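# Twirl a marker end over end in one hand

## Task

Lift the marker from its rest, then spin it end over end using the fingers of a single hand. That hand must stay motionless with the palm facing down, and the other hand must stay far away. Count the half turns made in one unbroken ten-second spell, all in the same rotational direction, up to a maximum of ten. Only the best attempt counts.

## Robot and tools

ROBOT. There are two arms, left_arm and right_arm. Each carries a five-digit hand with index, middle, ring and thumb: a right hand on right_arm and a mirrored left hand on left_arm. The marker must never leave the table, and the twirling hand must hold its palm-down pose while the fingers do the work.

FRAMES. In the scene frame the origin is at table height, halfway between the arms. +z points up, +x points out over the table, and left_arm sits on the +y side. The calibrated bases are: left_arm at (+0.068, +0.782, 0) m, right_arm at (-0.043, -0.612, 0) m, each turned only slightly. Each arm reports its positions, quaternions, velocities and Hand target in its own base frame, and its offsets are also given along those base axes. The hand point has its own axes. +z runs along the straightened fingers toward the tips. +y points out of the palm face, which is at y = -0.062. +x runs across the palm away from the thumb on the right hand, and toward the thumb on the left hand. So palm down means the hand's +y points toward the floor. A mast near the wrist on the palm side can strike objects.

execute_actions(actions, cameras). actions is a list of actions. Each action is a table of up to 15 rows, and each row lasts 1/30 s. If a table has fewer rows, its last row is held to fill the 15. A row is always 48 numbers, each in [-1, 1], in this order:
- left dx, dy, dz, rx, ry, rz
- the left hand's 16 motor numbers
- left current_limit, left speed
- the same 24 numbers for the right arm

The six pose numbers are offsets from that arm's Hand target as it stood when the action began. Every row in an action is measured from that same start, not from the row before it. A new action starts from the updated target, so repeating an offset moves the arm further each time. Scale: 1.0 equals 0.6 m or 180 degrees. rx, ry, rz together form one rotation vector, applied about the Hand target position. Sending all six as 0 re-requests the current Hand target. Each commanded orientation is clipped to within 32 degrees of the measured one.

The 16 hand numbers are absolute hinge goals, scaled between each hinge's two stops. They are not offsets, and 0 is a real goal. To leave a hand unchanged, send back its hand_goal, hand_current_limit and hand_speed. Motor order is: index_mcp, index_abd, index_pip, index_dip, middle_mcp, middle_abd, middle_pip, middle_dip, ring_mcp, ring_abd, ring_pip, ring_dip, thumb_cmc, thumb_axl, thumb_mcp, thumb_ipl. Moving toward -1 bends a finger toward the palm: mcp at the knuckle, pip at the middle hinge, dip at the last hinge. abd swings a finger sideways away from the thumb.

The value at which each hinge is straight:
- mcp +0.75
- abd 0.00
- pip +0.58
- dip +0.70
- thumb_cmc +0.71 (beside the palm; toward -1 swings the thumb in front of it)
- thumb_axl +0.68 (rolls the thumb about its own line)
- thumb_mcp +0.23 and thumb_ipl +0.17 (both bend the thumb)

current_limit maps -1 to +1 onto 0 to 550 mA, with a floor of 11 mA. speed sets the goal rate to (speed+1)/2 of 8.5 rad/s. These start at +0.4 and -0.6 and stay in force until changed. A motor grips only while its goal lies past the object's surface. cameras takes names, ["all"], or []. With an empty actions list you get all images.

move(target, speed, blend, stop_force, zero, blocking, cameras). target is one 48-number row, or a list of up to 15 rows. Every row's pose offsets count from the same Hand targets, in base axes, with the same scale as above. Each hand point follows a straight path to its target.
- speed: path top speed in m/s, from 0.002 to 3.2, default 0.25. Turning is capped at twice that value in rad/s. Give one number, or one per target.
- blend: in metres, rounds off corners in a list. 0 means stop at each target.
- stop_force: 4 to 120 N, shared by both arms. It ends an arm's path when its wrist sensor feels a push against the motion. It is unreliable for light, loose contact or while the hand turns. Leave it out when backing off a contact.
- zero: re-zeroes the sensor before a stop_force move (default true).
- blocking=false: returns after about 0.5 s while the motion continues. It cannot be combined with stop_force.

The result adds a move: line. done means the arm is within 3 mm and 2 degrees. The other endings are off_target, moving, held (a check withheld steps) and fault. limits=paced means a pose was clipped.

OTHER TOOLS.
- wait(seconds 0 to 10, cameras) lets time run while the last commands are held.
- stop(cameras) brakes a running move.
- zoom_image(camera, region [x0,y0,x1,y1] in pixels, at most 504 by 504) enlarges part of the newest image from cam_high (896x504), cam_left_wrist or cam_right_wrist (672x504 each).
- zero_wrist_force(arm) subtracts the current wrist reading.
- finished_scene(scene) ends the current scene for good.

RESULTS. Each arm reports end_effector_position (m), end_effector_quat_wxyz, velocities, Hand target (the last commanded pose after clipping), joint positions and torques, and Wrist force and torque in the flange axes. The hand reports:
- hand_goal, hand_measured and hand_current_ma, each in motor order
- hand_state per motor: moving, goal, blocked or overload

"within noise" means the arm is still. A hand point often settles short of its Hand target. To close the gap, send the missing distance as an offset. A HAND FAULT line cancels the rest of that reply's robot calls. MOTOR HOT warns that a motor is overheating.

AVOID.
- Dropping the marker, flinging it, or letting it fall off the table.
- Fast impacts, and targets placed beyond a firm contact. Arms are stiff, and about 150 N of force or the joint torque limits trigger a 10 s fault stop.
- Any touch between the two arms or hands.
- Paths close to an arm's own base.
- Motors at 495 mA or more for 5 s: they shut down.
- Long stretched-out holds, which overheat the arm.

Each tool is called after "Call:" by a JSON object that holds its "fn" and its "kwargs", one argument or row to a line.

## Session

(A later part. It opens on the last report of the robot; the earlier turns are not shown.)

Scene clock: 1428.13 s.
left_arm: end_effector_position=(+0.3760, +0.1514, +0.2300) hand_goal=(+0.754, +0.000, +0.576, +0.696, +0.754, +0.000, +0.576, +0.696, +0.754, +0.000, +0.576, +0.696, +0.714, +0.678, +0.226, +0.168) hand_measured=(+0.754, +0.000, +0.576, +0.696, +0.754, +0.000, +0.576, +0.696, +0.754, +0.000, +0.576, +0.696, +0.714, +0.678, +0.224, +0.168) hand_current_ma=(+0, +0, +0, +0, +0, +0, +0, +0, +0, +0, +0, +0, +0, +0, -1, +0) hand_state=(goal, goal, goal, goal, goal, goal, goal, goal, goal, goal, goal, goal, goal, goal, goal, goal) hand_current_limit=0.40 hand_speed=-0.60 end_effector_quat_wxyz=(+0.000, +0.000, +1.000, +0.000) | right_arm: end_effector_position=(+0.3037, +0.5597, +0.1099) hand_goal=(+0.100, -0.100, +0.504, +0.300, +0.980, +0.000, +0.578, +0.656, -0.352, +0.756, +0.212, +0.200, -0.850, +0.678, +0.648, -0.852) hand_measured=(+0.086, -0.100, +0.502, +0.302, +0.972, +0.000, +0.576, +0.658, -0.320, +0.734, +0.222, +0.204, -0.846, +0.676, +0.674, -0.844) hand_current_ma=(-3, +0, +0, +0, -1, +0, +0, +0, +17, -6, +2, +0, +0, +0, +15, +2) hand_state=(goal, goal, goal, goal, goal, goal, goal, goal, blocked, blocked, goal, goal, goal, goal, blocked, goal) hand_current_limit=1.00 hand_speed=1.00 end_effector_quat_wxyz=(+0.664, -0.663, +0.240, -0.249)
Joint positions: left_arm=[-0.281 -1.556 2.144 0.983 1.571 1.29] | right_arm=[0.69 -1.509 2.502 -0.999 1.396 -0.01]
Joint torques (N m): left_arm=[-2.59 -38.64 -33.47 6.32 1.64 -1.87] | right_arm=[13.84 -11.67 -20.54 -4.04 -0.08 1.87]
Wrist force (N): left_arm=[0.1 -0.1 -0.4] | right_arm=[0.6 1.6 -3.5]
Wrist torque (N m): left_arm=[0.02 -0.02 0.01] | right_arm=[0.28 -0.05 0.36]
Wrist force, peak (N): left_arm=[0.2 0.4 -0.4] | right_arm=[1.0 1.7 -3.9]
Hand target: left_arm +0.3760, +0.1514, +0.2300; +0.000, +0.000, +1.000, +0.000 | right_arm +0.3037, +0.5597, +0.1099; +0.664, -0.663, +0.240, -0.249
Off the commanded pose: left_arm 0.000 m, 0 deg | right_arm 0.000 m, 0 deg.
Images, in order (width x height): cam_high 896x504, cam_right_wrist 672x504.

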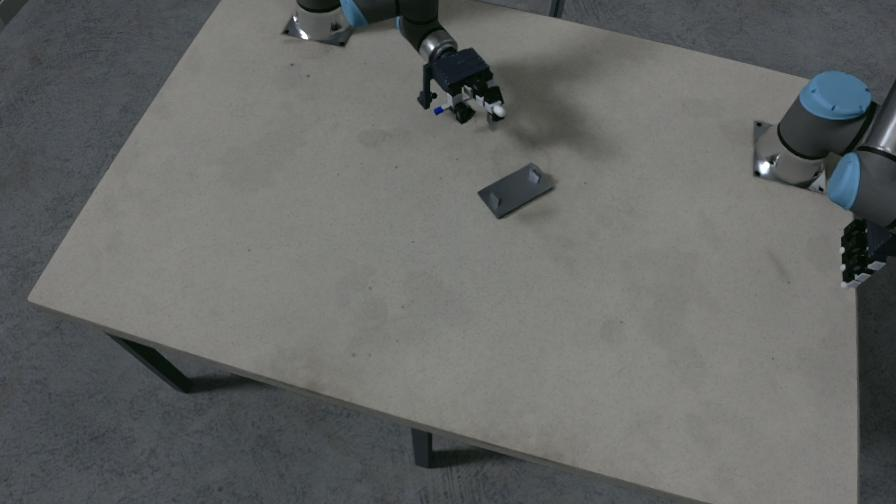

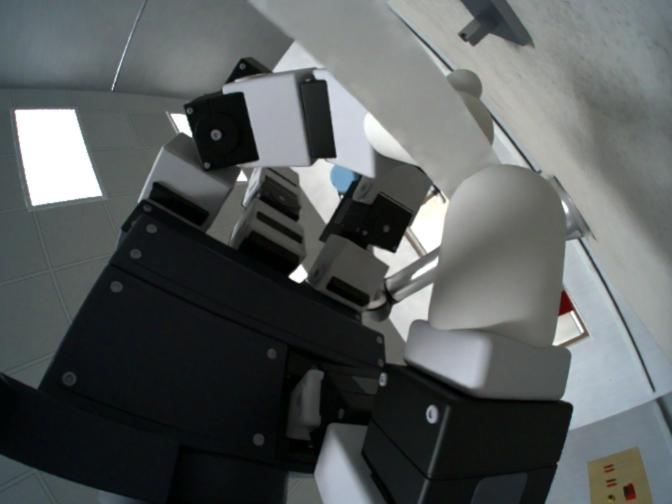

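Call:
{"fn": "execute_actions", "kwargs": {
  "actions": [
    [[0,0,0,0,0,0,0.754,0,0.576,0.696,0.754,0,0.576,0.696,0.754,0,0.576,0.696,0.714,0.678,0.226,0.168,0.4,-0.6,0,0,0,0,0,0,0.7,0,0.285,-1,0.98,0,0.577,0.656,-0.353,0.756,0.212,0.2,-0.85,0.677,0.648,-0.853,0.4,0.4],[0,0,0,0,0,0,0.754,0,0.576,0.696,0.754,0,0.576,0.696,0.754,0,0.576,0.696,0.714,0.678,0.226,0.168,0.4,-0.6,0,0,0,0,0,0,0.7,0,0.285,-1,0.98,0,0.577,0.656,-0.353,0.756,0.212,0.2,-0.85,0.677,0.648,-0.853,0.4,0.4],[0,0,0,0,0,0,0.754,0,0.576,0.696,0.754,0,0.576,0.696,0.754,0,0.576,0.696,0.714,0.678,0.226,0.168,0.4,-0.6,0,0,0,0,0,0,0.7,0,0.285,-1,0.98,0,0.577,0.656,-0.353,0.756,0.212,0.2,-0.85,0.677,0.648,-0.853,0.4,0.4],[0,0,0,0,0,0,0.754,0,0.576,0.696,0.754,0,0.576,0.696,0.754,0,0.576,0.696,0.714,0.678,0.226,0.168,0.4,-0.6,0,0,0,0,0,0,0.7,0,0.285,-1,0.98,0,0.577,0.656,-0.353,0.756,0.212,0.2,-0.85,0.677,0.648,-0.853,0.4,0.4],[0,0,0,0,0,0,0.754,0,0.576,0.696,0.754,0,0.576,0.696,0.754,0,0.576,0.696,0.714,0.678,0.226,0.168,0.4,-0.6,0,0,0,0,0,0,0.7,0,0.285,-1,0.98,0,0.577,0.656,-0.353,0.756,0.212,0.2,-0.85,0.677,0.648,-0.853,0.4,0.4],[0,0,0,0,0,0,0.754,0,0.576,0.696,0.754,0,0.576,0.696,0.754,0,0.576,0.696,0.714,0.678,0.226,0.168,0.4,-0.6,0,0,0,0,0,0,0.7,0,0.285,-1,0.98,0,0.577,0.656,-0.353,0.756,0.212,0.2,-0.85,0.677,0.648,-0.853,0.4,0.4],[0,0,0,0,0,0,0.754,0,0.576,0.696,0.754,0,0.576,0.696,0.754,0,0.576,0.696,0.714,0.678,0.226,0.168,0.4,-0.6,0,0,0,0,0,0,0.25,-0.1,0.285,-1,0.98,0,0.577,0.656,-0.353,0.756,0.212,0.2,-0.85,0.677,0.648,-0.853,0.4,0.3],[0,0,0,0,0,0,0.754,0,0.576,0.696,0.754,0,0.576,0.696,0.754,0,0.576,0.696,0.714,0.678,0.226,0.168,0.4,-0.6,0,0,0,0,0,0,0.25,-0.1,0.285,-1,0.98,0,0.577,0.656,-0.353,0.756,0.212,0.2,-0.85,0.677,0.648,-0.853,0.4,0.3],[0,0,0,0,0,0,0.754,0,0.576,0.696,0.754,0,0.576,0.696,0.754,0,0.576,0.696,0.714,0.678,0.226,0.168,0.4,-0.6,0,0,0,0,0,0,0.25,-0.1,0.285,-1,0.98,0,0.577,0.656,-0.353,0.756,0.212,0.2,-0.85,0.677,0.648,-0.853,0.4,0.3],[0,0,0,0,0,0,0.754,0,0.576,0.696,0.754,0,0.576,0.696,0.754,0,0.576,0.696,0.714,0.678,0.226,0.168,0.4,-0.6,0,0,0,0,0,0,0.25,-0.1,0.285,-1,0.98,0,0.577,0.656,-0.353,0.756,0.212,0.2,-0.85,0.677,0.648,-0.853,0.4,0.3],[0,0,0,0,0,0,0.754,0,0.576,0.696,0.754,0,0.576,0.696,0.754,0,0.576,0.696,0.714,0.678,0.226,0.168,0.4,-0.6,0,0,0,0,0,0,0.25,-0.245,0.285,-1,0.98,0,0.577,0.656,-0.353,0.756,0.212,0.2,-0.85,0.677,0.648,-0.853,0.4,0.3]],
    [[0,0,0,0,0,0,0.754,0,0.576,0.696,0.754,0,0.576,0.696,0.754,0,0.576,0.696,0.714,0.678,0.226,0.168,0.4,-0.6,0,0,0,0,0,0,-0.44,-0.245,0.285,-1,0.98,0,0.577,0.656,-0.353,0.756,0.212,0.2,-0.85,0.677,0.648,-0.853,0.4,-0.2],[0,0,0,0,0,0,0.754,0,0.576,0.696,0.754,0,0.576,0.696,0.754,0,0.576,0.696,0.714,0.678,0.226,0.168,0.4,-0.6,0,0,0,0,0,0,-0.44,-0.245,0.285,-1,0.98,0,0.577,0.656,-0.353,0.756,0.212,0.2,-0.85,0.677,0.648,-0.853,0.4,-0.2],[0,0,0,0,0,0,0.754,0,0.576,0.696,0.754,0,0.576,0.696,0.754,0,0.576,0.696,0.714,0.678,0.226,0.168,0.4,-0.6,0,0,0,0,0,0,-0.44,-0.245,0.285,-1,0.98,0,0.577,0.656,-0.353,0.756,0.212,0.2,-0.85,0.677,0.648,-0.853,0.4,-0.2],[0,0,0,0,0,0,0.754,0,0.576,0.696,0.754,0,0.576,0.696,0.754,0,0.576,0.696,0.714,0.678,0.226,0.168,0.4,-0.6,0,0,0,0,0,0,-0.44,-0.245,0.285,-1,0.98,0,0.577,0.656,-0.353,0.756,0.212,0.2,-0.85,0.677,0.648,-0.853,0.4,-0.2],[0,0,0,0,0,0,0.754,0,0.576,0.696,0.754,0,0.576,0.696,0.754,0,0.576,0.696,0.714,0.678,0.226,0.168,0.4,-0.6,0,0,0,0,0,0,-0.44,-0.245,0.285,-1,0.98,0,0.577,0.656,-0.353,0.756,0.212,0.2,-0.85,0.677,0.648,-0.853,0.4,-0.2],[0,0,0,0,0,0,0.754,0,0.576,0.696,0.754,0,0.576,0.696,0.754,0,0.576,0.696,0.714,0.678,0.226,0.168,0.4,-0.6,0,0,0,0,0,0,-0.44,-0.245,0.285,-1,0.98,0,0.577,0.656,-0.353,0.756,0.212,0.2,-0.85,0.677,0.648,-0.853,0.4,-0.2],[0,0,0,0,0,0,0.754,0,0.576,0.696,0.754,0,0.576,0.696,0.754,0,0.576,0.696,0.714,0.678,0.226,0.168,0.4,-0.6,0,0,0,0,0,0,-0.44,-0.245,0.285,-1,0.98,0,0.577,0.656,-0.353,0.756,0.212,0.2,-0.85,0.677,0.648,-0.853,0.4,-0.2],[0,0,0,0,0,0,0.754,0,0.576,0.696,0.754,0,0.576,0.696,0.754,0,0.576,0.696,0.714,0.678,0.226,0.168,0.4,-0.6,0,0,0,0,0,0,-0.44,-0.245,0.285,-1,0.98,0,0.577,0.656,-0.353,0.756,0.212,0.2,-0.85,0.677,0.648,-0.853,0.4,-0.2],[0,0,0,0,0,0,0.754,0,0.576,0.696,0.754,0,0.576,0.696,0.754,0,0.576,0.696,0.714,0.678,0.226,0.168,0.4,-0.6,0,0,0,0,0,0,-0.44,-0.245,0.285,-1,0.98,0,0.577,0.656,-0.353,0.756,0.212,0.2,-0.85,0.677,0.648,-0.853,0.4,-0.2],[0,0,0,0,0,0,0.754,0,0.576,0.696,0.754,0,0.576,0.696,0.754,0,0.576,0.696,0.714,0.678,0.226,0.168,0.4,-0.6,0,0,0,0,0,0,-0.467,-0.245,0.285,-0.917,0.98,0,0.577,0.656,-0.353,0.756,0.212,0.2,-0.85,0.677,0.648,-0.853,0.4,-0.3],[0,0,0,0,0,0,0.754,0,0.576,0.696,0.754,0,0.576,0.696,0.754,0,0.576,0.696,0.714,0.678,0.226,0.168,0.4,-0.6,0,0,0,0,0,0,-0.467,-0.245,0.285,-0.917,0.98,0,0.577,0.656,-0.353,0.756,0.212,0.2,-0.85,0.677,0.648,-0.853,0.4,-0.3],[0,0,0,0,0,0,0.754,0,0.576,0.696,0.754,0,0.576,0.696,0.754,0,0.576,0.696,0.714,0.678,0.226,0.168,0.4,-0.6,0,0,0,0,0,0,-0.504,-0.078,0.504,-0.807,0.98,0,0.577,0.656,-0.353,0.756,0.212,0.2,-0.85,0.677,0.648,-0.853,0.4,-0.3]],
    [[0,0,0,0,0,0,0.754,0,0.576,0.696,0.754,0,0.576,0.696,0.754,0,0.576,0.696,0.714,0.678,0.226,0.168,0.4,-0.6,0,0,0,0,0,0,-0.504,-0.078,0.504,-0.807,0.98,0,0.577,0.656,-0.353,0.756,0.212,0.2,-0.85,0.677,0.648,-0.853,0.4,-0.3],[0,0,0,0,0,0,0.754,0,0.576,0.696,0.754,0,0.576,0.696,0.754,0,0.576,0.696,0.714,0.678,0.226,0.168,0.4,-0.6,0,0,0,0,0,0,-0.504,-0.078,0.504,-0.807,0.98,0,0.577,0.656,-0.353,0.756,0.212,0.2,-0.85,0.677,0.648,-0.853,0.4,-0.3],[0,0,0,0,0,0,0.754,0,0.576,0.696,0.754,0,0.576,0.696,0.754,0,0.576,0.696,0.714,0.678,0.226,0.168,0.4,-0.6,0,0,0,0,0,0,-0.487,-0.045,0.504,-0.485,0.98,0,0.577,0.656,-0.353,0.756,0.212,0.2,-0.85,0.677,0.648,-0.853,0.4,-0.3]]
  ],
  "cameras": ["cam_high","cam_right_wrist"]
}}

Call:
{"fn": "zoom_image", "kwargs": {
  "camera": "cam_high",
  "region": [420, 75, 500, 135]
}}

Scene clock: 1495.90 s.
left_arm: end_effector_position=(+0.3760, +0.1514, +0.2300) hand_goal=(+0.754, +0.000, +0.576, +0.696, +0.754, +0.000, +0.576, +0.696, +0.754, +0.000, +0.576, +0.696, +0.714, +0.678, +0.226, +0.168) hand_measured=(+0.754, +0.000, +0.576, +0.696, +0.754, +0.000, +0.576, +0.696, +0.754, +0.000, +0.576, +0.696, +0.714, +0.678, +0.224, +0.168) hand_current_ma=(+0, +0, +0, +0, +0, +0, +0, +0, +0, +0, +0, +0, +0, +0, -1, +0) hand_state=(goal, goal, goal, goal, goal, goal, goal, goal, goal, goal, goal, goal, goal, goal, goal, goal) hand_current_limit=0.40 hand_speed=-0.60 end_effector_quat_wxyz=(+0.000, +0.000, +1.000, +0.000) | right_arm: end_effector_position=(+0.3037, +0.5597, +0.1099) hand_goal=(-0.486, -0.044, +0.504, -0.484, +0.980, +0.000, +0.578, +0.656, -0.352, +0.756, +0.212, +0.200, -0.850, +0.678, +0.648, -0.852) hand_measured=(-0.490, -0.048, +0.502, -0.486, +0.972, +0.000, +0.576, +0.658, -0.320, +0.734, +0.224, +0.204, -0.846, +0.676, +0.672, -0.844) hand_current_ma=(+0, +0, +0, +0, -1, +0, +0, +0, +17, -5, +2, +0, +0, +0, +15, +2) hand_state=(goal, goal, goal, goal, goal, goal, goal, goal, blocked, blocked, goal, goal, goal, goal, blocked, goal) hand_current_limit=0.40 hand_speed=-0.30 end_effector_quat_wxyz=(+0.664, -0.663, +0.240, -0.249)
Joint positions: left_arm=[-0.281 -1.556 2.144 0.983 1.571 1.29] | right_arm=[0.69 -1.509 2.502 -0.999 1.396 -0.01]
Joint torques (N m): left_arm=[-1.57 -39.44 -34.09 6.29 1.65 -2.13] | right_arm=[14.9 -24.38 -27.85 1.03 1.84 -0.14]
Wrist force (N): left_arm=[-0.4 0.0 -0.3] | right_arm=[0.7 1.5 -3.0]
Wrist torque (N m): left_arm=[0.02 0.05 -0.03] | right_arm=[0.27 -0.07 0.37]
Wrist force, peak (N): left_arm=[-0.1 -0.3 -0.6] | right_arm=[1.0 1.8 -3.6]
Hand target: left_arm +0.3760, +0.1514, +0.2300; +0.000, +0.000, +1.000, +0.000 | right_arm +0.3037, +0.5597, +0.1099; +0.664, -0.663, +0.240, -0.249
Off the commanded pose: left_arm 0.000 m, 0 deg | right_arm 0.000 m, 0 deg.
Images, in order (width x height): cam_high 896x504, cam_right_wrist 672x504.

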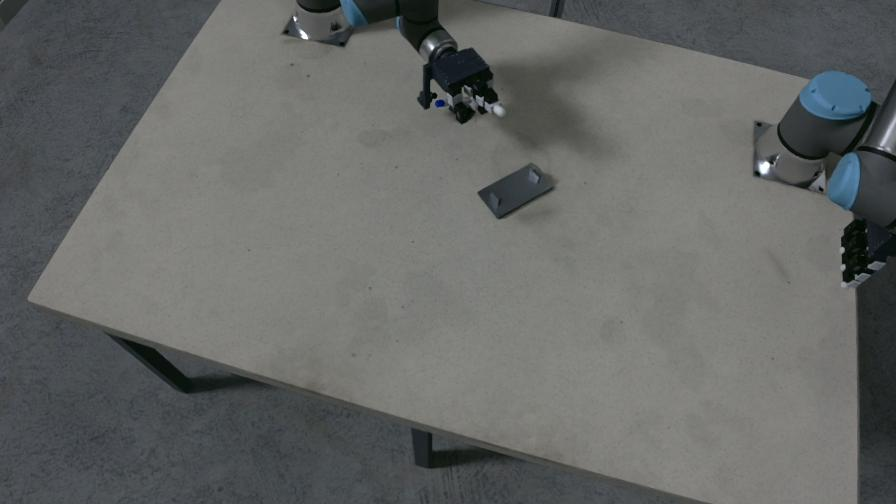

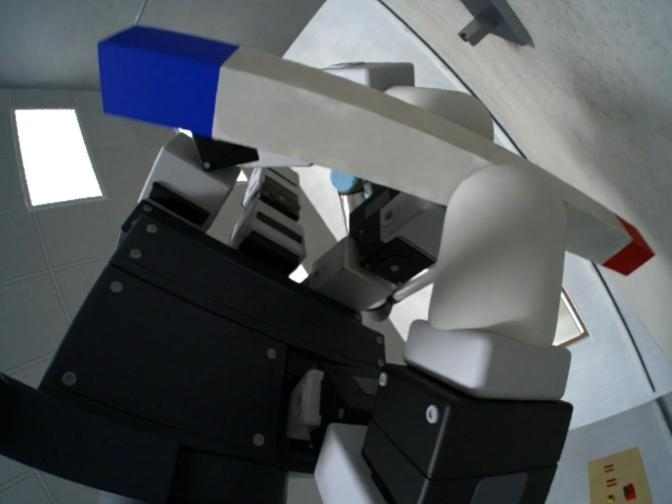

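Scaled by 6.300 from the camera's 896x504 image, which has a finer 1280x720 frame.

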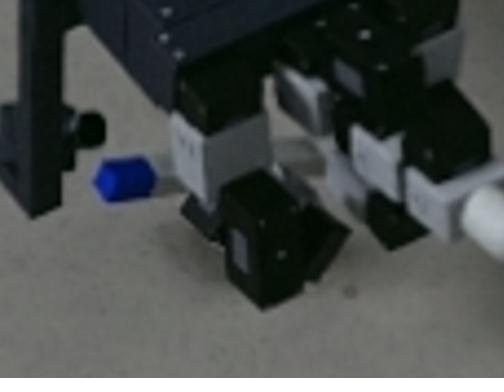

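Call:
{"fn": "execute_actions", "kwargs": {
  "actions": [
    [[0,0,0,0,0,0,0.754,0,0.576,0.696,0.754,0,0.576,0.696,0.754,0,0.576,0.696,0.714,0.678,0.226,0.168,0.4,-0.6,0,0,0,0,0,0,-0.5,-0.07,0.504,-0.26,0.98,0,0.577,0.656,-0.353,0.756,0.212,0.2,-0.85,0.677,0.648,-0.853,1,1],[0,0,0,0,0,0,0.754,0,0.576,0.696,0.754,0,0.576,0.696,0.754,0,0.576,0.696,0.714,0.678,0.226,0.168,0.4,-0.6,0,0,0,0,0,0,-0.525,-0.11,0.504,-0.09,0.98,0,0.577,0.656,-0.353,0.756,0.212,0.2,-0.85,0.677,0.648,-0.853,1,1],[0,0,0,0,0,0,0.754,0,0.576,0.696,0.754,0,0.576,0.696,0.754,0,0.576,0.696,0.714,0.678,0.226,0.168,0.4,-0.6,0,0,0,0,0,0,-0.537,-0.14,0.504,0.02,0.98,0,0.577,0.656,-0.353,0.756,0.212,0.2,-0.85,0.677,0.648,-0.853,1,1],[0,0,0,0,0,0,0.754,0,0.576,0.696,0.754,0,0.576,0.696,0.754,0,0.576,0.696,0.714,0.678,0.226,0.168,0.4,-0.6,0,0,0,0,0,0,-0.56,-0.27,0.504,0.16,0.98,0,0.577,0.656,-0.353,0.756,0.212,0.2,-0.85,0.677,0.648,-0.853,1,1],[0,0,0,0,0,0,0.754,0,0.576,0.696,0.754,0,0.576,0.696,0.754,0,0.576,0.696,0.714,0.678,0.226,0.168,0.4,-0.6,0,0,0,0,0,0,-0.6,-0.42,0.504,0.36,0.98,0,0.577,0.656,-0.353,0.756,0.212,0.2,-0.85,0.677,0.648,-0.853,1,1],[0,0,0,0,0,0,0.754,0,0.576,0.696,0.754,0,0.576,0.696,0.754,0,0.576,0.696,0.714,0.678,0.226,0.168,0.4,-0.6,0,0,0,0,0,0,-0.62,-0.48,0.504,0.42,0.98,0,0.577,0.656,-0.353,0.756,0.212,0.2,-0.85,0.677,0.648,-0.853,1,1],[0,0,0,0,0,0,0.754,0,0.576,0.696,0.754,0,0.576,0.696,0.754,0,0.576,0.696,0.714,0.678,0.226,0.168,0.4,-0.6,0,0,0,0,0,0,0.1,-0.1,0.504,0.3,0.98,0,0.577,0.656,-0.353,0.756,0.212,0.2,-0.85,0.677,0.648,-0.853,1,1]]
  ],
  "cameras": ["cam_high","cam_right_wrist"]
}}

Call:
{"fn": "zoom_image", "kwargs": {
  "camera": "cam_high",
  "region": [420, 75, 500, 135]
}}

Scene clock: 1516.73 s.
left_arm: end_effector_position=(+0.3760, +0.1514, +0.2300) hand_goal=(+0.754, +0.000, +0.576, +0.696, +0.754, +0.000, +0.576, +0.696, +0.754, +0.000, +0.576, +0.696, +0.714, +0.678, +0.226, +0.168) hand_measured=(+0.754, +0.000, +0.576, +0.696, +0.754, +0.000, +0.576, +0.696, +0.754, +0.000, +0.576, +0.696, +0.714, +0.678, +0.224, +0.168) hand_current_ma=(+0, +0, +0, +0, +0, +0, +0, +0, +0, +0, +0, +0, +0, +0, -1, +0) hand_state=(goal, goal, goal, goal, goal, goal, goal, goal, goal, goal, goal, goal, goal, goal, goal, goal) hand_current_limit=0.40 hand_speed=-0.60 end_effector_quat_wxyz=(+0.000, +0.000, +1.000, +0.000) | right_arm: end_effector_position=(+0.3037, +0.5597, +0.1099) hand_goal=(+0.100, -0.100, +0.504, +0.300, +0.980, +0.000, +0.578, +0.656, -0.352, +0.756, +0.212, +0.200, -0.850, +0.678, +0.648, -0.852) hand_measured=(+0.086, -0.100, +0.502, +0.302, +0.972, +0.000, +0.576, +0.658, -0.320, +0.732, +0.222, +0.202, -0.846, +0.676, +0.674, -0.842) hand_current_ma=(-3, +0, +0, +0, -1, +0, +0, +0, +17, -6, +2, +0, +0, +0, +16, +3) hand_state=(goal, goal, goal, goal, goal, goal, goal, goal, blocked, blocked, goal, goal, goal, goal, blocked, goal) hand_current_limit=1.00 hand_speed=1.00 end_effector_quat_wxyz=(+0.664, -0.663, +0.240, -0.249)
Joint positions: left_arm=[-0.281 -1.556 2.144 0.983 1.571 1.29] | right_arm=[0.69 -1.509 2.502 -0.999 1.396 -0.01]
Joint torques (N m): left_arm=[0.53 -38.28 -34.91 6.52 1.82 -2.49] | right_arm=[15.5 -38.13 -28.42 -0.1 1.78 0.01]
Wrist force (N): left_arm=[0.0 0.3 -0.2] | right_arm=[0.7 1.7 -3.3]
Wrist torque (N m): left_arm=[0.05 0.01 -0.02] | right_arm=[0.28 -0.06 0.38]
Wrist force, peak (N): left_arm=[-0.2 0.4 -0.6] | right_arm=[1.2 1.6 -4.3]
Hand target: left_arm +0.3760, +0.1514, +0.2300; +0.000, +0.000, +1.000, +0.000 | right_arm +0.3037, +0.5597, +0.1099; +0.664, -0.663, +0.240, -0.249
Off the commanded pose: left_arm 0.000 m, 0 deg | right_arm 0.000 m, 0 deg.
Images, in order (width x height): cam_high 896x504, cam_right_wrist 672x504.

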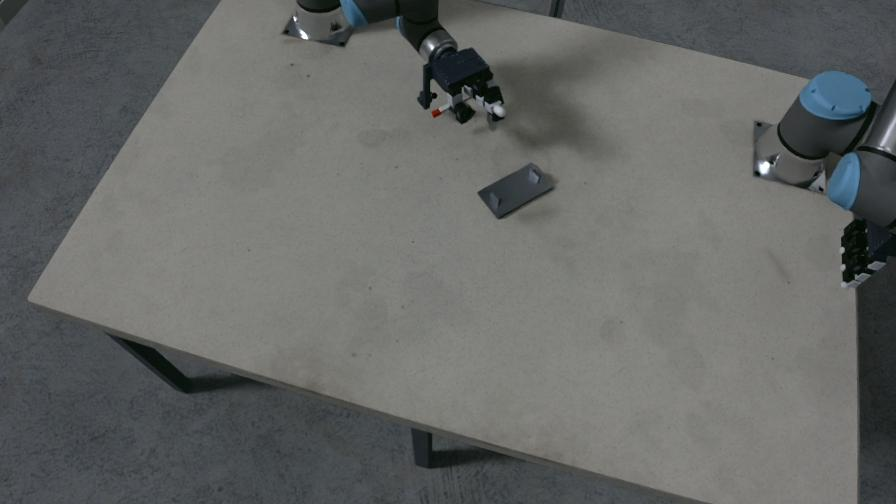

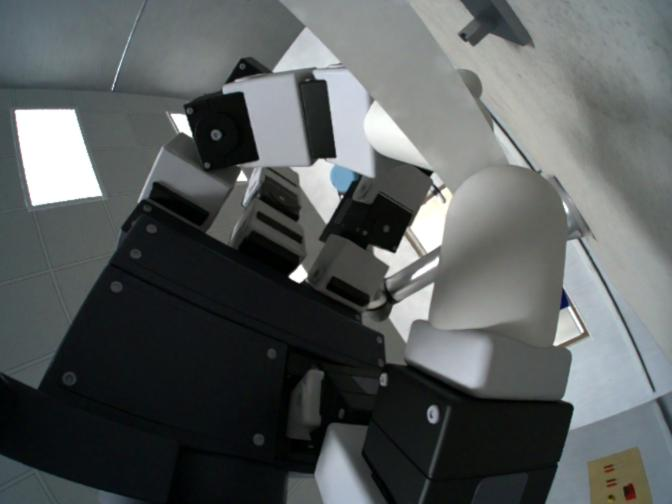

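Scaled by 6.300 from the camera's 896x504 image, which has a finer 1280x720 frame.

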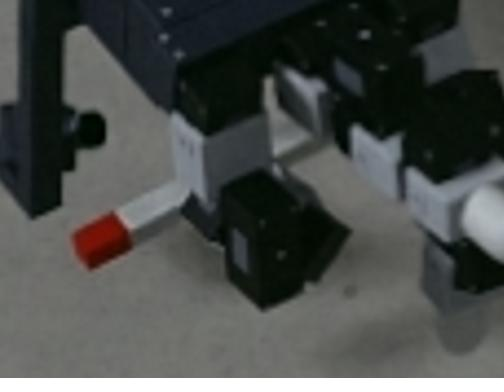

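Call:
{"fn": "execute_actions", "kwargs": {
  "actions": [
    [[0,0,0,0,0,0,0.754,0,0.576,0.696,0.754,0,0.576,0.696,0.754,0,0.576,0.696,0.714,0.678,0.226,0.168,0.4,-0.6,0,0,0,0,0,0,0.7,0,0.285,-1,0.98,0,0.577,0.656,-0.358,0.756,0.212,0.2,-0.85,0.677,0.643,-0.853,0.4,0.4],[0,0,0,0,0,0,0.754,0,0.576,0.696,0.754,0,0.576,0.696,0.754,0,0.576,0.696,0.714,0.678,0.226,0.168,0.4,-0.6,0,0,0,0,0,0,0.7,0,0.285,-1,0.98,0,0.577,0.656,-0.358,0.756,0.212,0.2,-0.85,0.677,0.643,-0.853,0.4,0.4],[0,0,0,0,0,0,0.754,0,0.576,0.696,0.754,0,0.576,0.696,0.754,0,0.576,0.696,0.714,0.678,0.226,0.168,0.4,-0.6,0,0,0,0,0,0,0.7,0,0.285,-1,0.98,0,0.577,0.656,-0.358,0.756,0.212,0.2,-0.85,0.677,0.643,-0.853,0.4,0.4],[0,0,0,0,0,0,0.754,0,0.576,0.696,0.754,0,0.576,0.696,0.754,0,0.576,0.696,0.714,0.678,0.226,0.168,0.4,-0.6,0,0,0,0,0,0,0.7,0,0.285,-1,0.98,0,0.577,0.656,-0.358,0.756,0.212,0.2,-0.85,0.677,0.643,-0.853,0.4,0.4],[0,0,0,0,0,0,0.754,0,0.576,0.696,0.754,0,0.576,0.696,0.754,0,0.576,0.696,0.714,0.678,0.226,0.168,0.4,-0.6,0,0,0,0,0,0,0.7,0,0.285,-1,0.98,0,0.577,0.656,-0.358,0.756,0.212,0.2,-0.85,0.677,0.643,-0.853,0.4,0.4],[0,0,0,0,0,0,0.754,0,0.576,0.696,0.754,0,0.576,0.696,0.754,0,0.576,0.696,0.714,0.678,0.226,0.168,0.4,-0.6,0,0,0,0,0,0,0.7,0,0.285,-1,0.98,0,0.577,0.656,-0.358,0.756,0.212,0.2,-0.85,0.677,0.643,-0.853,0.4,0.4],[0,0,0,0,0,0,0.754,0,0.576,0.696,0.754,0,0.576,0.696,0.754,0,0.576,0.696,0.714,0.678,0.226,0.168,0.4,-0.6,0,0,0,0,0,0,0.25,-0.1,0.285,-1,0.98,0,0.577,0.656,-0.358,0.756,0.212,0.2,-0.85,0.677,0.643,-0.853,0.4,0.3],[0,0,0,0,0,0,0.754,0,0.576,0.696,0.754,0,0.576,0.696,0.754,0,0.576,0.696,0.714,0.678,0.226,0.168,0.4,-0.6,0,0,0,0,0,0,0.25,-0.1,0.285,-1,0.98,0,0.577,0.656,-0.358,0.756,0.212,0.2,-0.85,0.677,0.643,-0.853,0.4,0.3],[0,0,0,0,0,0,0.754,0,0.576,0.696,0.754,0,0.576,0.696,0.754,0,0.576,0.696,0.714,0.678,0.226,0.168,0.4,-0.6,0,0,0,0,0,0,0.25,-0.1,0.285,-1,0.98,0,0.577,0.656,-0.358,0.756,0.212,0.2,-0.85,0.677,0.643,-0.853,0.4,0.3],[0,0,0,0,0,0,0.754,0,0.576,0.696,0.754,0,0.576,0.696,0.754,0,0.576,0.696,0.714,0.678,0.226,0.168,0.4,-0.6,0,0,0,0,0,0,0.25,-0.1,0.285,-1,0.98,0,0.577,0.656,-0.358,0.756,0.212,0.2,-0.85,0.677,0.643,-0.853,0.4,0.3],[0,0,0,0,0,0,0.754,0,0.576,0.696,0.754,0,0.576,0.696,0.754,0,0.576,0.696,0.714,0.678,0.226,0.168,0.4,-0.6,0,0,0,0,0,0,0.25,-0.245,0.285,-1,0.98,0,0.577,0.656,-0.358,0.756,0.212,0.2,-0.85,0.677,0.643,-0.853,0.4,0.3]],
    [[0,0,0,0,0,0,0.754,0,0.576,0.696,0.754,0,0.576,0.696,0.754,0,0.576,0.696,0.714,0.678,0.226,0.168,0.4,-0.6,0,0,0,0,0,0,-0.44,-0.245,0.285,-1,0.98,0,0.577,0.656,-0.358,0.756,0.212,0.2,-0.85,0.677,0.643,-0.853,0.4,-0.2],[0,0,0,0,0,0,0.754,0,0.576,0.696,0.754,0,0.576,0.696,0.754,0,0.576,0.696,0.714,0.678,0.226,0.168,0.4,-0.6,0,0,0,0,0,0,-0.44,-0.245,0.285,-1,0.98,0,0.577,0.656,-0.358,0.756,0.212,0.2,-0.85,0.677,0.643,-0.853,0.4,-0.2],[0,0,0,0,0,0,0.754,0,0.576,0.696,0.754,0,0.576,0.696,0.754,0,0.576,0.696,0.714,0.678,0.226,0.168,0.4,-0.6,0,0,0,0,0,0,-0.44,-0.245,0.285,-1,0.98,0,0.577,0.656,-0.358,0.756,0.212,0.2,-0.85,0.677,0.643,-0.853,0.4,-0.2],[0,0,0,0,0,0,0.754,0,0.576,0.696,0.754,0,0.576,0.696,0.754,0,0.576,0.696,0.714,0.678,0.226,0.168,0.4,-0.6,0,0,0,0,0,0,-0.44,-0.245,0.285,-1,0.98,0,0.577,0.656,-0.358,0.756,0.212,0.2,-0.85,0.677,0.643,-0.853,0.4,-0.2],[0,0,0,0,0,0,0.754,0,0.576,0.696,0.754,0,0.576,0.696,0.754,0,0.576,0.696,0.714,0.678,0.226,0.168,0.4,-0.6,0,0,0,0,0,0,-0.44,-0.245,0.285,-1,0.98,0,0.577,0.656,-0.358,0.756,0.212,0.2,-0.85,0.677,0.643,-0.853,0.4,-0.2],[0,0,0,0,0,0,0.754,0,0.576,0.696,0.754,0,0.576,0.696,0.754,0,0.576,0.696,0.714,0.678,0.226,0.168,0.4,-0.6,0,0,0,0,0,0,-0.44,-0.245,0.285,-1,0.98,0,0.577,0.656,-0.358,0.756,0.212,0.2,-0.85,0.677,0.643,-0.853,0.4,-0.2],[0,0,0,0,0,0,0.754,0,0.576,0.696,0.754,0,0.576,0.696,0.754,0,0.576,0.696,0.714,0.678,0.226,0.168,0.4,-0.6,0,0,0,0,0,0,-0.44,-0.245,0.285,-1,0.98,0,0.577,0.656,-0.358,0.756,0.212,0.2,-0.85,0.677,0.643,-0.853,0.4,-0.2],[0,0,0,0,0,0,0.754,0,0.576,0.696,0.754,0,0.576,0.696,0.754,0,0.576,0.696,0.714,0.678,0.226,0.168,0.4,-0.6,0,0,0,0,0,0,-0.44,-0.245,0.285,-1,0.98,0,0.577,0.656,-0.358,0.756,0.212,0.2,-0.85,0.677,0.643,-0.853,0.4,-0.2],[0,0,0,0,0,0,0.754,0,0.576,0.696,0.754,0,0.576,0.696,0.754,0,0.576,0.696,0.714,0.678,0.226,0.168,0.4,-0.6,0,0,0,0,0,0,-0.44,-0.245,0.285,-1,0.98,0,0.577,0.656,-0.358,0.756,0.212,0.2,-0.85,0.677,0.643,-0.853,0.4,-0.2],[0,0,0,0,0,0,0.754,0,0.576,0.696,0.754,0,0.576,0.696,0.754,0,0.576,0.696,0.714,0.678,0.226,0.168,0.4,-0.6,0,0,0,0,0,0,-0.467,-0.245,0.285,-0.917,0.98,0,0.577,0.656,-0.358,0.756,0.212,0.2,-0.85,0.677,0.643,-0.853,0.4,-0.3],[0,0,0,0,0,0,0.754,0,0.576,0.696,0.754,0,0.576,0.696,0.754,0,0.576,0.696,0.714,0.678,0.226,0.168,0.4,-0.6,0,0,0,0,0,0,-0.467,-0.245,0.285,-0.917,0.98,0,0.577,0.656,-0.358,0.756,0.212,0.2,-0.85,0.677,0.643,-0.853,0.4,-0.3],[0,0,0,0,0,0,0.754,0,0.576,0.696,0.754,0,0.576,0.696,0.754,0,0.576,0.696,0.714,0.678,0.226,0.168,0.4,-0.6,0,0,0,0,0,0,-0.504,-0.078,0.504,-0.807,0.98,0,0.577,0.656,-0.358,0.756,0.212,0.2,-0.85,0.677,0.643,-0.853,0.4,-0.3]],
    [[0,0,0,0,0,0,0.754,0,0.576,0.696,0.754,0,0.576,0.696,0.754,0,0.576,0.696,0.714,0.678,0.226,0.168,0.4,-0.6,0,0,0,0,0,0,-0.504,-0.078,0.504,-0.807,0.98,0,0.577,0.656,-0.358,0.756,0.212,0.2,-0.85,0.677,0.643,-0.853,0.4,-0.3],[0,0,0,0,0,0,0.754,0,0.576,0.696,0.754,0,0.576,0.696,0.754,0,0.576,0.696,0.714,0.678,0.226,0.168,0.4,-0.6,0,0,0,0,0,0,-0.504,-0.078,0.504,-0.807,0.98,0,0.577,0.656,-0.358,0.756,0.212,0.2,-0.85,0.677,0.643,-0.853,0.4,-0.3],[0,0,0,0,0,0,0.754,0,0.576,0.696,0.754,0,0.576,0.696,0.754,0,0.576,0.696,0.714,0.678,0.226,0.168,0.4,-0.6,0,0,0,0,0,0,-0.487,-0.045,0.504,-0.485,0.98,0,0.577,0.656,-0.358,0.756,0.212,0.2,-0.85,0.677,0.643,-0.853,0.4,-0.3]]
  ],
  "cameras": ["cam_high","cam_right_wrist"]
}}

Call:
{"fn": "zoom_image", "kwargs": {
  "camera": "cam_high",
  "region": [420, 75, 500, 135]
}}

Scene clock: 1600.07 s.
left_arm: end_effector_position=(+0.3760, +0.1514, +0.2300) hand_goal=(+0.754, +0.000, +0.576, +0.696, +0.754, +0.000, +0.576, +0.696, +0.754, +0.000, +0.576, +0.696, +0.714, +0.678, +0.226, +0.168) hand_measured=(+0.754, +0.000, +0.576, +0.696, +0.754, +0.000, +0.576, +0.696, +0.754, +0.000, +0.576, +0.696, +0.714, +0.678, +0.224, +0.168) hand_current_ma=(+0, +0, +0, +0, +0, +0, +0, +0, +0, +0, +0, +0, +0, +0, -1, +0) hand_state=(goal, goal, goal, goal, goal, goal, goal, goal, goal, goal, goal, goal, goal, goal, goal, goal) hand_current_limit=0.40 hand_speed=-0.60 end_effector_quat_wxyz=(+0.000, +0.000, +1.000, +0.000) | right_arm: end_effector_position=(+0.3037, +0.5597, +0.1099) hand_goal=(-0.486, -0.044, +0.504, -0.484, +0.980, +0.000, +0.578, +0.656, -0.358, +0.756, +0.212, +0.200, -0.850, +0.678, +0.644, -0.852) hand_measured=(-0.490, -0.048, +0.502, -0.488, +0.972, +0.000, +0.576, +0.658, -0.320, +0.734, +0.224, +0.204, -0.846, +0.676, +0.672, -0.842) hand_current_ma=(+0, +0, +0, +0, -1, +0, +0, +0, +24, -5, +2, +0, +0, +0, +19, +3) hand_state=(goal, goal, goal, goal, goal, goal, goal, goal, blocked, blocked, goal, goal, goal, goal, blocked, goal) hand_current_limit=0.40 hand_speed=-0.30 end_effector_quat_wxyz=(+0.664, -0.663, +0.240, -0.249)
Joint positions: left_arm=[-0.281 -1.556 2.144 0.983 1.571 1.29] | right_arm=[0.69 -1.509 2.502 -0.999 1.396 -0.01]
Joint torques (N m): left_arm=[-0.34 -39.34 -34 6.28 1.5 -2.19] | right_arm=[15.68 -40.36 -27.65 -1.48 1.63 -0.14]
Wrist force (N): left_arm=[0.0 0.0 -0.4] | right_arm=[0.9 1.7 -3.2]
Wrist torque (N m): left_arm=[0.04 0.00 -0.01] | right_arm=[0.31 -0.08 0.39]
Wrist force, peak (N): left_arm=[0.2 0.4 -0.6] | right_arm=[0.9 2.0 -3.5]
Hand target: left_arm +0.3760, +0.1514, +0.2300; +0.000, +0.000, +1.000, +0.000 | right_arm +0.3037, +0.5597, +0.1099; +0.664, -0.663, +0.240, -0.249
Off the commanded pose: left_arm 0.000 m, 0 deg | right_arm 0.000 m, 0 deg.
Images, in order (width x height): cam_high 896x504, cam_right_wrist 672x504.

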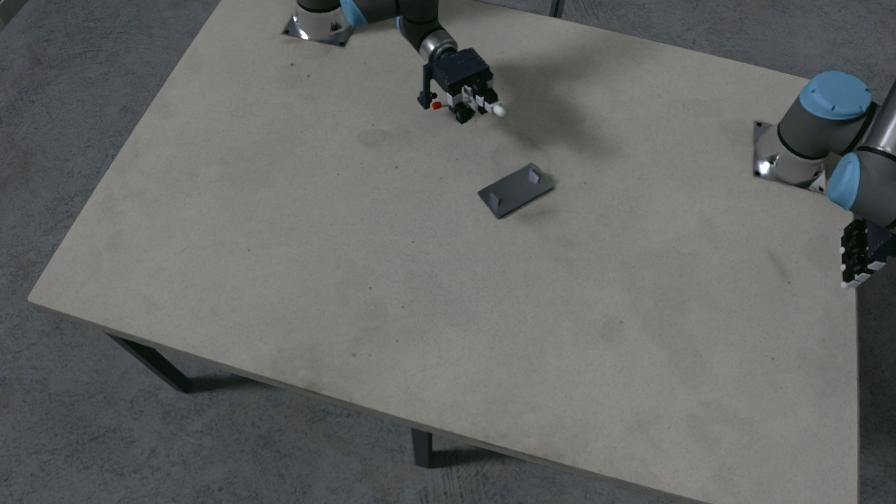

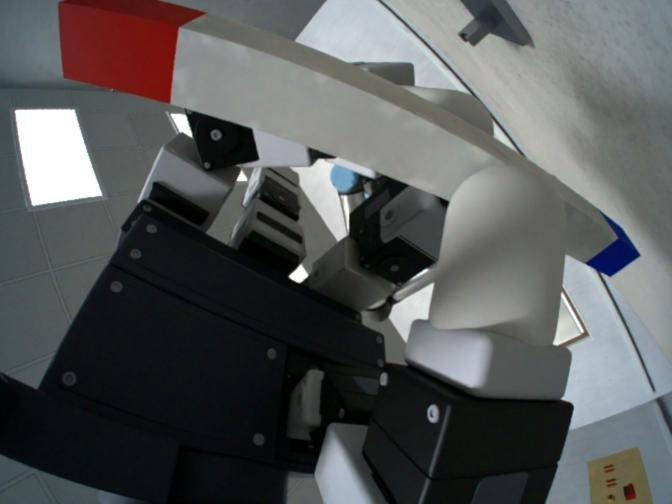

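Scaled by 6.300 from the camera's 896x504 image, which has a finer 1280x720 frame.

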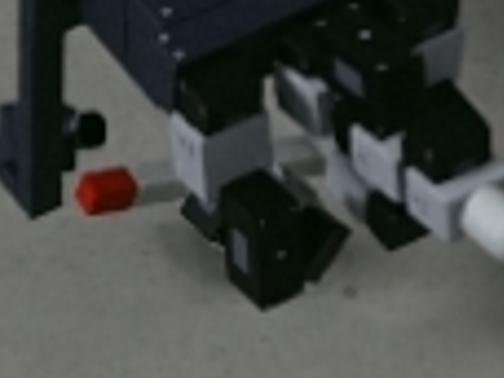

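Call:
{"fn": "execute_actions", "kwargs": {
  "actions": [
    [[0,0,0,0,0,0,0.754,0,0.576,0.696,0.754,0,0.576,0.696,0.754,0,0.576,0.696,0.714,0.678,0.226,0.168,0.4,-0.6,0,0,0,0,0,0,-0.5,-0.07,0.504,-0.26,0.98,0,0.577,0.656,-0.358,0.756,0.212,0.2,-0.85,0.677,0.643,-0.853,1,1],[0,0,0,0,0,0,0.754,0,0.576,0.696,0.754,0,0.576,0.696,0.754,0,0.576,0.696,0.714,0.678,0.226,0.168,0.4,-0.6,0,0,0,0,0,0,-0.53,-0.125,0.504,-0.035,0.98,0,0.577,0.656,-0.358,0.756,0.212,0.2,-0.85,0.677,0.643,-0.853,1,1],[0,0,0,0,0,0,0.754,0,0.576,0.696,0.754,0,0.576,0.696,0.754,0,0.576,0.696,0.714,0.678,0.226,0.168,0.4,-0.6,0,0,0,0,0,0,-0.56,-0.27,0.504,0.16,0.98,0,0.577,0.656,-0.358,0.756,0.212,0.2,-0.85,0.677,0.643,-0.853,1,1],[0,0,0,0,0,0,0.754,0,0.576,0.696,0.754,0,0.576,0.696,0.754,0,0.576,0.696,0.714,0.678,0.226,0.168,0.4,-0.6,0,0,0,0,0,0,-0.6,-0.42,0.504,0.36,0.98,0,0.577,0.656,-0.358,0.756,0.212,0.2,-0.85,0.677,0.643,-0.853,1,1],[0,0,0,0,0,0,0.754,0,0.576,0.696,0.754,0,0.576,0.696,0.754,0,0.576,0.696,0.714,0.678,0.226,0.168,0.4,-0.6,0,0,0,0,0,0,-0.62,-0.48,0.504,0.42,0.98,0,0.577,0.656,-0.358,0.756,0.212,0.2,-0.85,0.677,0.643,-0.853,1,1],[0,0,0,0,0,0,0.754,0,0.576,0.696,0.754,0,0.576,0.696,0.754,0,0.576,0.696,0.714,0.678,0.226,0.168,0.4,-0.6,0,0,0,0,0,0,0.1,-0.1,0.504,0.3,0.98,0,0.577,0.656,-0.358,0.756,0.212,0.2,-0.85,0.677,0.643,-0.853,1,1]]
  ],
  "cameras": ["cam_high","cam_right_wrist"]
}}

Call:
{"fn": "zoom_image", "kwargs": {
  "camera": "cam_high",
  "region": [420, 75, 500, 135]
}}

Scene clock: 1627.17 s.
left_arm: end_effector_position=(+0.3760, +0.1514, +0.2300) hand_goal=(+0.754, +0.000, +0.576, +0.696, +0.754, +0.000, +0.576, +0.696, +0.754, +0.000, +0.576, +0.696, +0.714, +0.678, +0.226, +0.168) hand_measured=(+0.754, +0.000, +0.576, +0.696, +0.754, +0.000, +0.576, +0.696, +0.754, +0.000, +0.576, +0.696, +0.714, +0.678, +0.224, +0.168) hand_current_ma=(+0, +0, +0, +0, +0, +0, +0, +0, +0, +0, +0, +0, +0, +0, -1, +0) hand_state=(goal, goal, goal, goal, goal, goal, goal, goal, goal, goal, goal, goal, goal, goal, goal, goal) hand_current_limit=0.40 hand_speed=-0.60 end_effector_quat_wxyz=(+0.000, +0.000, +1.000, +0.000) | right_arm: end_effector_position=(+0.3037, +0.5597, +0.1099) hand_goal=(+0.100, -0.100, +0.504, +0.300, +0.980, +0.000, +0.578, +0.656, -0.358, +0.756, +0.212, +0.200, -0.850, +0.678, +0.644, -0.852) hand_measured=(+0.086, -0.100, +0.502, +0.302, +0.972, +0.000, +0.576, +0.658, -0.320, +0.734, +0.224, +0.204, -0.846, +0.676, +0.672, -0.842) hand_current_ma=(-3, +0, +0, +0, -1, +0, +0, +0, +24, -5, +2, +0, +0, +0, +19, +3) hand_state=(goal, goal, goal, goal, goal, goal, goal, goal, blocked, blocked, goal, goal, goal, goal, blocked, goal) hand_current_limit=1.00 hand_speed=1.00 end_effector_quat_wxyz=(+0.664, -0.663, +0.240, -0.249)
Joint positions: left_arm=[-0.281 -1.556 2.144 0.983 1.571 1.29] | right_arm=[0.69 -1.509 2.502 -0.999 1.396 -0.01]
Joint torques (N m): left_arm=[-0.27 -39.14 -33.66 6.46 1.87 -2.12] | right_arm=[17.04 -38.97 -27.47 -1.97 1.58 -0.21]
Wrist force (N): left_arm=[-0.2 0.3 -0.3] | right_arm=[0.8 1.5 -3.1]
Wrist torque (N m): left_arm=[0.05 0.02 -0.03] | right_arm=[0.24 -0.08 0.38]
Wrist force, peak (N): left_arm=[-0.2 0.1 -0.6] | right_arm=[1.2 1.7 -3.9]
Hand target: left_arm +0.3760, +0.1514, +0.2300; +0.000, +0.000, +1.000, +0.000 | right_arm +0.3037, +0.5597, +0.1099; +0.664, -0.663, +0.240, -0.249
Off the commanded pose: left_arm 0.000 m, 0 deg | right_arm 0.000 m, 0 deg.
Images, in order (width x height): cam_high 896x504, cam_right_wrist 672x504.

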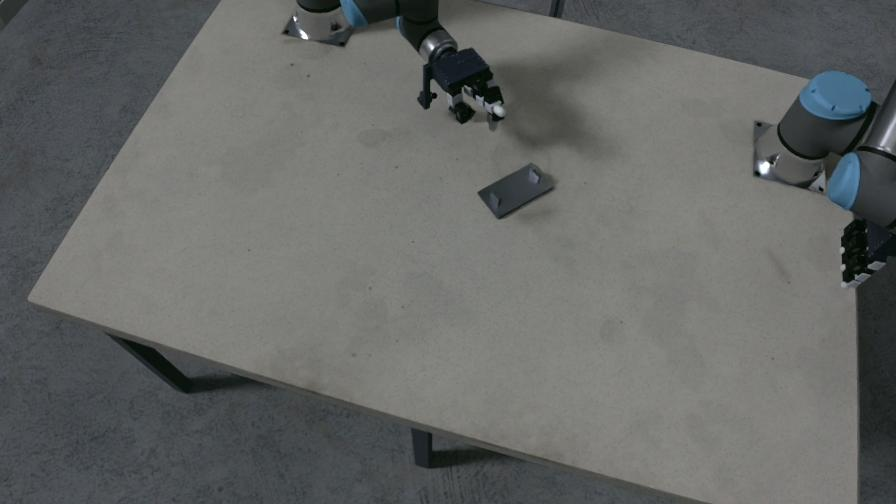

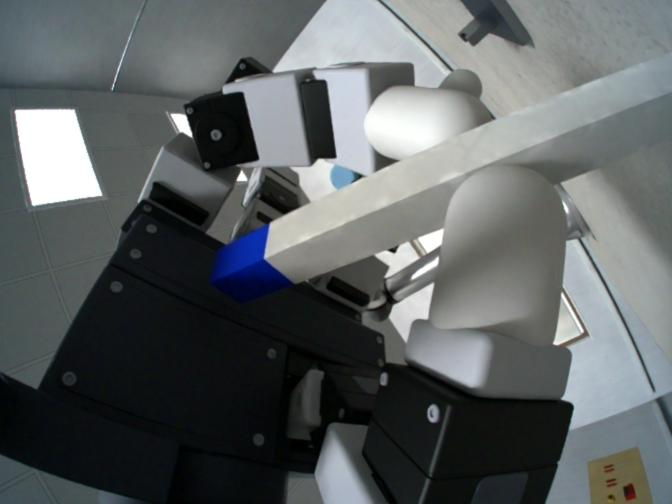

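Scaled by 6.300 from the camera's 896x504 image, which has a finer 1280x720 frame.

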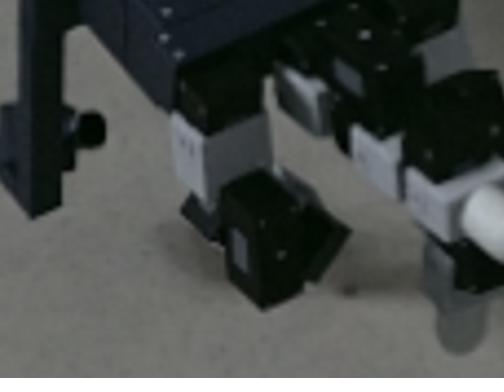

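Call:
{"fn": "move", "kwargs": {
  "target": [
    [0,0,0,0,0,0,0.754,0,0.576,0.696,0.754,0,0.576,0.696,0.754,0,0.576,0.696,0.714,0.678,0.226,0.168,0.4,-0.6,0,0,-0.0282,-0.0722,-0.0845,0,0.1,-0.1,0.504,0.3,0.98,0,0.577,0.656,-0.358,0.756,0.212,0.2,-0.85,0.677,0.643,-0.853,0.4,-0.3],
    [0,0,0,0,0,0,0.754,0,0.576,0.696,0.754,0,0.576,0.696,0.754,0,0.576,0.696,0.714,0.678,0.226,0.168,0.4,-0.6,0,0,-0.0388,-0.0722,-0.0845,0,0.1,-0.1,0.504,0.3,0.98,0,0.577,0.656,-0.358,0.756,0.212,0.2,-0.85,0.677,0.643,-0.853,0.4,-0.3],
    [0,0,0,0,0,0,0.754,0,0.576,0.696,0.754,0,0.576,0.696,0.754,0,0.576,0.696,0.714,0.678,0.226,0.168,0.4,-0.6,0.0227,-0.0194,-0.041,-0.0758,-0.0887,0,0.1,-0.1,0.504,0.3,0.98,0,0.577,0.656,-0.358,0.756,0.212,0.2,-0.85,0.677,0.643,-0.853,0.4,-0.3],
    [0,0,0,0,0,0,0.754,0,0.576,0.696,0.754,0,0.576,0.696,0.754,0,0.576,0.696,0.714,0.678,0.226,0.168,0.4,-0.6,0.0425,-0.0363,-0.0498,-0.0794,-0.0929,0,0.1,-0.1,0.504,0.3,0.98,0,0.577,0.656,-0.358,0.756,0.212,0.2,-0.85,0.677,0.643,-0.853,0.4,-0.3],
    [0,0,0,0,0,0,0.754,0,0.576,0.696,0.754,0,0.576,0.696,0.754,0,0.576,0.696,0.714,0.678,0.226,0.168,0.4,-0.6,0.0425,-0.0363,-0.02,-0.0794,-0.0929,0,0.1,-0.1,0.504,0.3,0.98,0,0.577,0.656,-0.358,0.756,0.212,0.2,-0.85,0.677,0.643,-0.853,0.4,-0.3],
    [0,0,0,0,0,0,0.754,0,0.576,0.696,0.754,0,0.576,0.696,0.754,0,0.576,0.696,0.714,0.678,0.226,0.168,0.4,-0.6,0,0,0,0,0,0,0.1,-0.1,0.504,0.3,0.98,0,0.577,0.656,-0.358,0.756,0.212,0.2,-0.85,0.677,0.643,-0.853,0.4,-0.3]
  ],
  "blend": [0.002,0.002,0.008,0.003,0.008,0],
  "speed": [0.15,0.02,0.04,0.04,0.15,0.2],
  "cameras": ["cam_high","cam_right_wrist"]
}}

Call:
{"fn": "zoom_image", "kwargs": {
  "camera": "cam_high",
  "region": [420, 75, 500, 135]
}}

Scene clock: 1670.00 s.
left_arm: end_effector_position=(+0.3760, +0.1514, +0.2300) hand_goal=(+0.754, +0.000, +0.576, +0.696, +0.754, +0.000, +0.576, +0.696, +0.754, +0.000, +0.576, +0.696, +0.714, +0.678, +0.226, +0.168) hand_measured=(+0.754, +0.000, +0.576, +0.696, +0.754, +0.000, +0.576, +0.696, +0.754, +0.000, +0.576, +0.696, +0.714, +0.678, +0.224, +0.168) hand_current_ma=(+0, +0, +0, +0, +0, +0, +0, +0, +0, +0, +0, +0, +0, +0, -1, +0) hand_state=(goal, goal, goal, goal, goal, goal, goal, goal, goal, goal, goal, goal, goal, goal, goal, goal) hand_current_limit=0.40 hand_speed=-0.60 end_effector_quat_wxyz=(+0.000, +0.000, +1.000, +0.000) | right_arm: end_effector_position=(+0.3037, +0.5597, +0.1100) hand_goal=(+0.100, -0.100, +0.504, +0.300, +0.980, +0.000, +0.578, +0.656, -0.358, +0.756, +0.212, +0.200, -0.850, +0.678, +0.644, -0.852) hand_measured=(+0.086, -0.100, +0.502, +0.302, +0.972, +0.000, +0.576, +0.658, -0.320, +0.750, +0.228, +0.206, -0.848, +0.676, +0.672, -0.846) hand_current_ma=(-3, +0, +0, +0, -1, +0, +0, +0, +24, +0, +4, +1, +0, +0, +19, +1) hand_state=(goal, goal, goal, goal, goal, goal, goal, goal, blocked, goal, goal, goal, goal, goal, blocked, goal) hand_current_limit=0.40 hand_speed=-0.30 end_effector_quat_wxyz=(+0.664, -0.663, +0.240, -0.249)
Joint positions: left_arm=[-0.281 -1.556 2.144 0.983 1.571 1.29] | right_arm=[0.69 -1.509 2.502 -0.998 1.396 -0.01]
Joint torques (N m): left_arm=[0.45 -38.47 -34.03 6.51 1.63 -2.2] | right_arm=[8.5 -13.45 -22.59 -5.76 0.1 2.82]
Wrist force (N): left_arm=[-0.1 0.1 -0.5] | right_arm=[1.0 1.6 -3.1]
Wrist torque (N m): left_arm=[0.05 0.00 -0.01] | right_arm=[0.25 -0.11 0.41]
Wrist force, peak (N): left_arm=[-0.2 0.2 -0.6] | right_arm=[-1.0 3.6 -4.6]
Hand target: left_arm +0.3760, +0.1514, +0.2300; +0.000, +0.000, +1.000, +0.000 | right_arm +0.3037, +0.5597, +0.1099; +0.664, -0.663, +0.240, -0.249
Off the commanded pose: left_arm 0.000 m, 0 deg | right_arm 0.000 m, 0 deg.
move: done
Images, in order (width x height): cam_high 896x504, cam_right_wrist 672x504.

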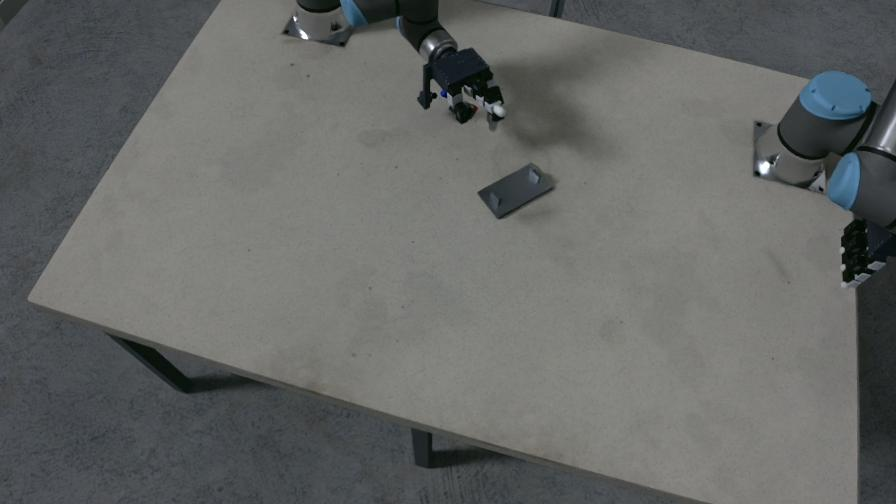

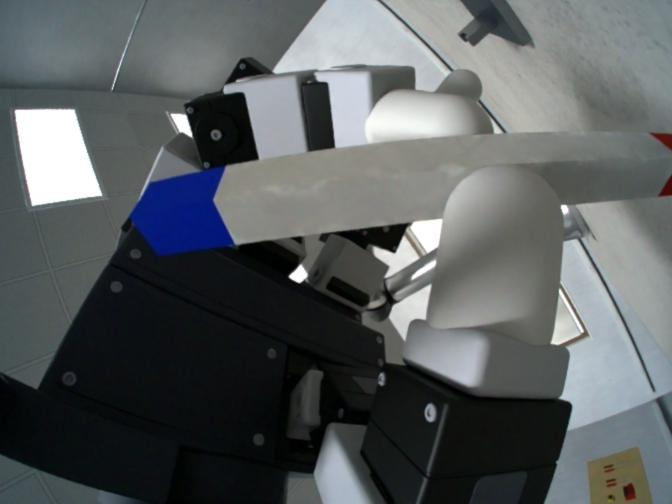

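Scaled by 6.300 from the camera's 896x504 image, which has a finer 1280x720 frame.

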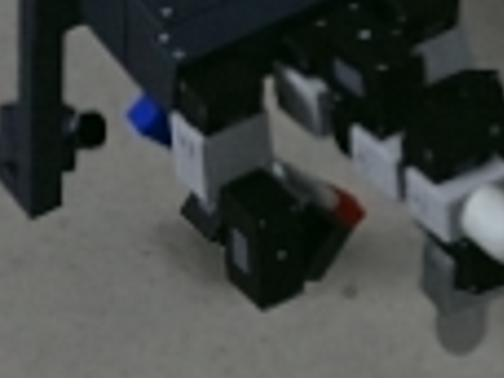

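Call:
{"fn": "execute_actions", "kwargs": {
  "actions": [
    [[0,0,0,0,0,0,0.754,0,0.576,0.696,0.754,0,0.576,0.696,0.754,0,0.576,0.696,0.714,0.678,0.226,0.168,0.4,-0.6,0,0,0,0,0,0,0.1,-0.1,0.504,0.3,0.98,0,0.577,0.656,-0.361,0.756,0.212,0.2,-0.85,0.677,0.64,-0.853,0.4,-0.3]]
  ],
  "cameras": ["cam_right_wrist"]
}}

Scene clock: 1706.83 s.
left_arm: end_effector_position=(+0.3760, +0.1514, +0.2300) hand_goal=(+0.754, +0.000, +0.576, +0.696, +0.754, +0.000, +0.576, +0.696, +0.754, +0.000, +0.576, +0.696, +0.714, +0.678, +0.226, +0.168) hand_measured=(+0.754, +0.000, +0.576, +0.696, +0.754, +0.000, +0.576, +0.696, +0.754, +0.000, +0.576, +0.696, +0.714, +0.678, +0.224, +0.168) hand_current_ma=(+0, +0, +0, +0, +0, +0, +0, +0, +0, +0, +0, +0, +0, +0, -1, +0) hand_state=(goal, goal, goal, goal, goal, goal, goal, goal, goal, goal, goal, goal, goal, goal, goal, goal) hand_current_limit=0.40 hand_speed=-0.60 end_effector_quat_wxyz=(+0.000, +0.000, +1.000, +0.000) | right_arm: end_effector_position=(+0.3037, +0.5597, +0.1099) hand_goal=(+0.100, -0.100, +0.504, +0.300, +0.980, +0.000, +0.578, +0.656, -0.360, +0.756, +0.212, +0.200, -0.850, +0.678, +0.640, -0.852) hand_measured=(+0.086, -0.100, +0.502, +0.302, +0.972, +0.000, +0.576, +0.658, -0.320, +0.750, +0.228, +0.206, -0.848, +0.676, +0.672, -0.846) hand_current_ma=(-3, +0, +0, +0, -1, +0, +0, +0, +27, +0, +4, +1, +0, +0, +24, +1) hand_state=(goal, goal, goal, goal, goal, goal, goal, goal, blocked, goal, goal, goal, goal, goal, blocked, goal) hand_current_limit=0.40 hand_speed=-0.30 end_effector_quat_wxyz=(+0.664, -0.663, +0.240, -0.249)
Joint positions: left_arm=[-0.281 -1.556 2.144 0.983 1.571 1.29] | right_arm=[0.69 -1.509 2.502 -0.999 1.396 -0.01]
Joint torques (N m): left_arm=[-0.8 -38.35 -33.75 6.05 1.73 -2.09] | right_arm=[-18.86 -10.07 -17.9 -5.95 -2.62 2.48]
Wrist force (N): left_arm=[-0.1 0.1 -0.6] | right_arm=[0.9 1.4 -3.1]
Wrist torque (N m): left_arm=[0.06 0.00 -0.02] | right_arm=[0.23 -0.09 0.35]
Wrist force, peak (N): left_arm=[-0.4 0.1 -0.6] | right_arm=[1.1 1.6 -3.5]
Hand target: left_arm +0.3760, +0.1514, +0.2300; +0.000, +0.000, +1.000, +0.000 | right_arm +0.3037, +0.5597, +0.1099; +0.664, -0.663, +0.240, -0.249
Off the commanded pose: left_arm 0.000 m, 0 deg | right_arm 0.000 m, 0 deg.
Images, in order (width x height): cam_right_wrist 672x504.

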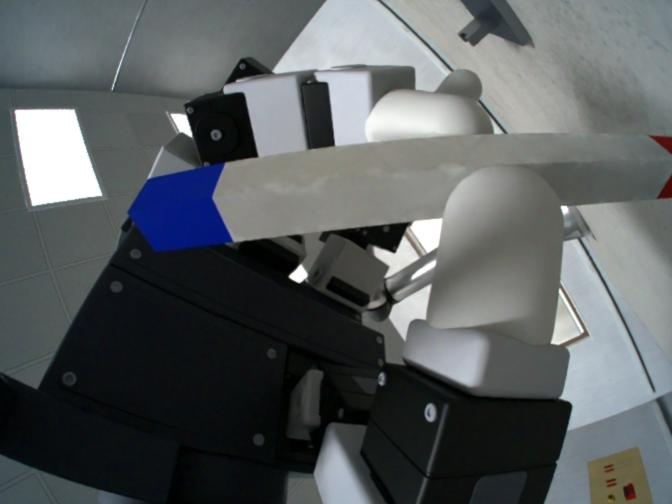

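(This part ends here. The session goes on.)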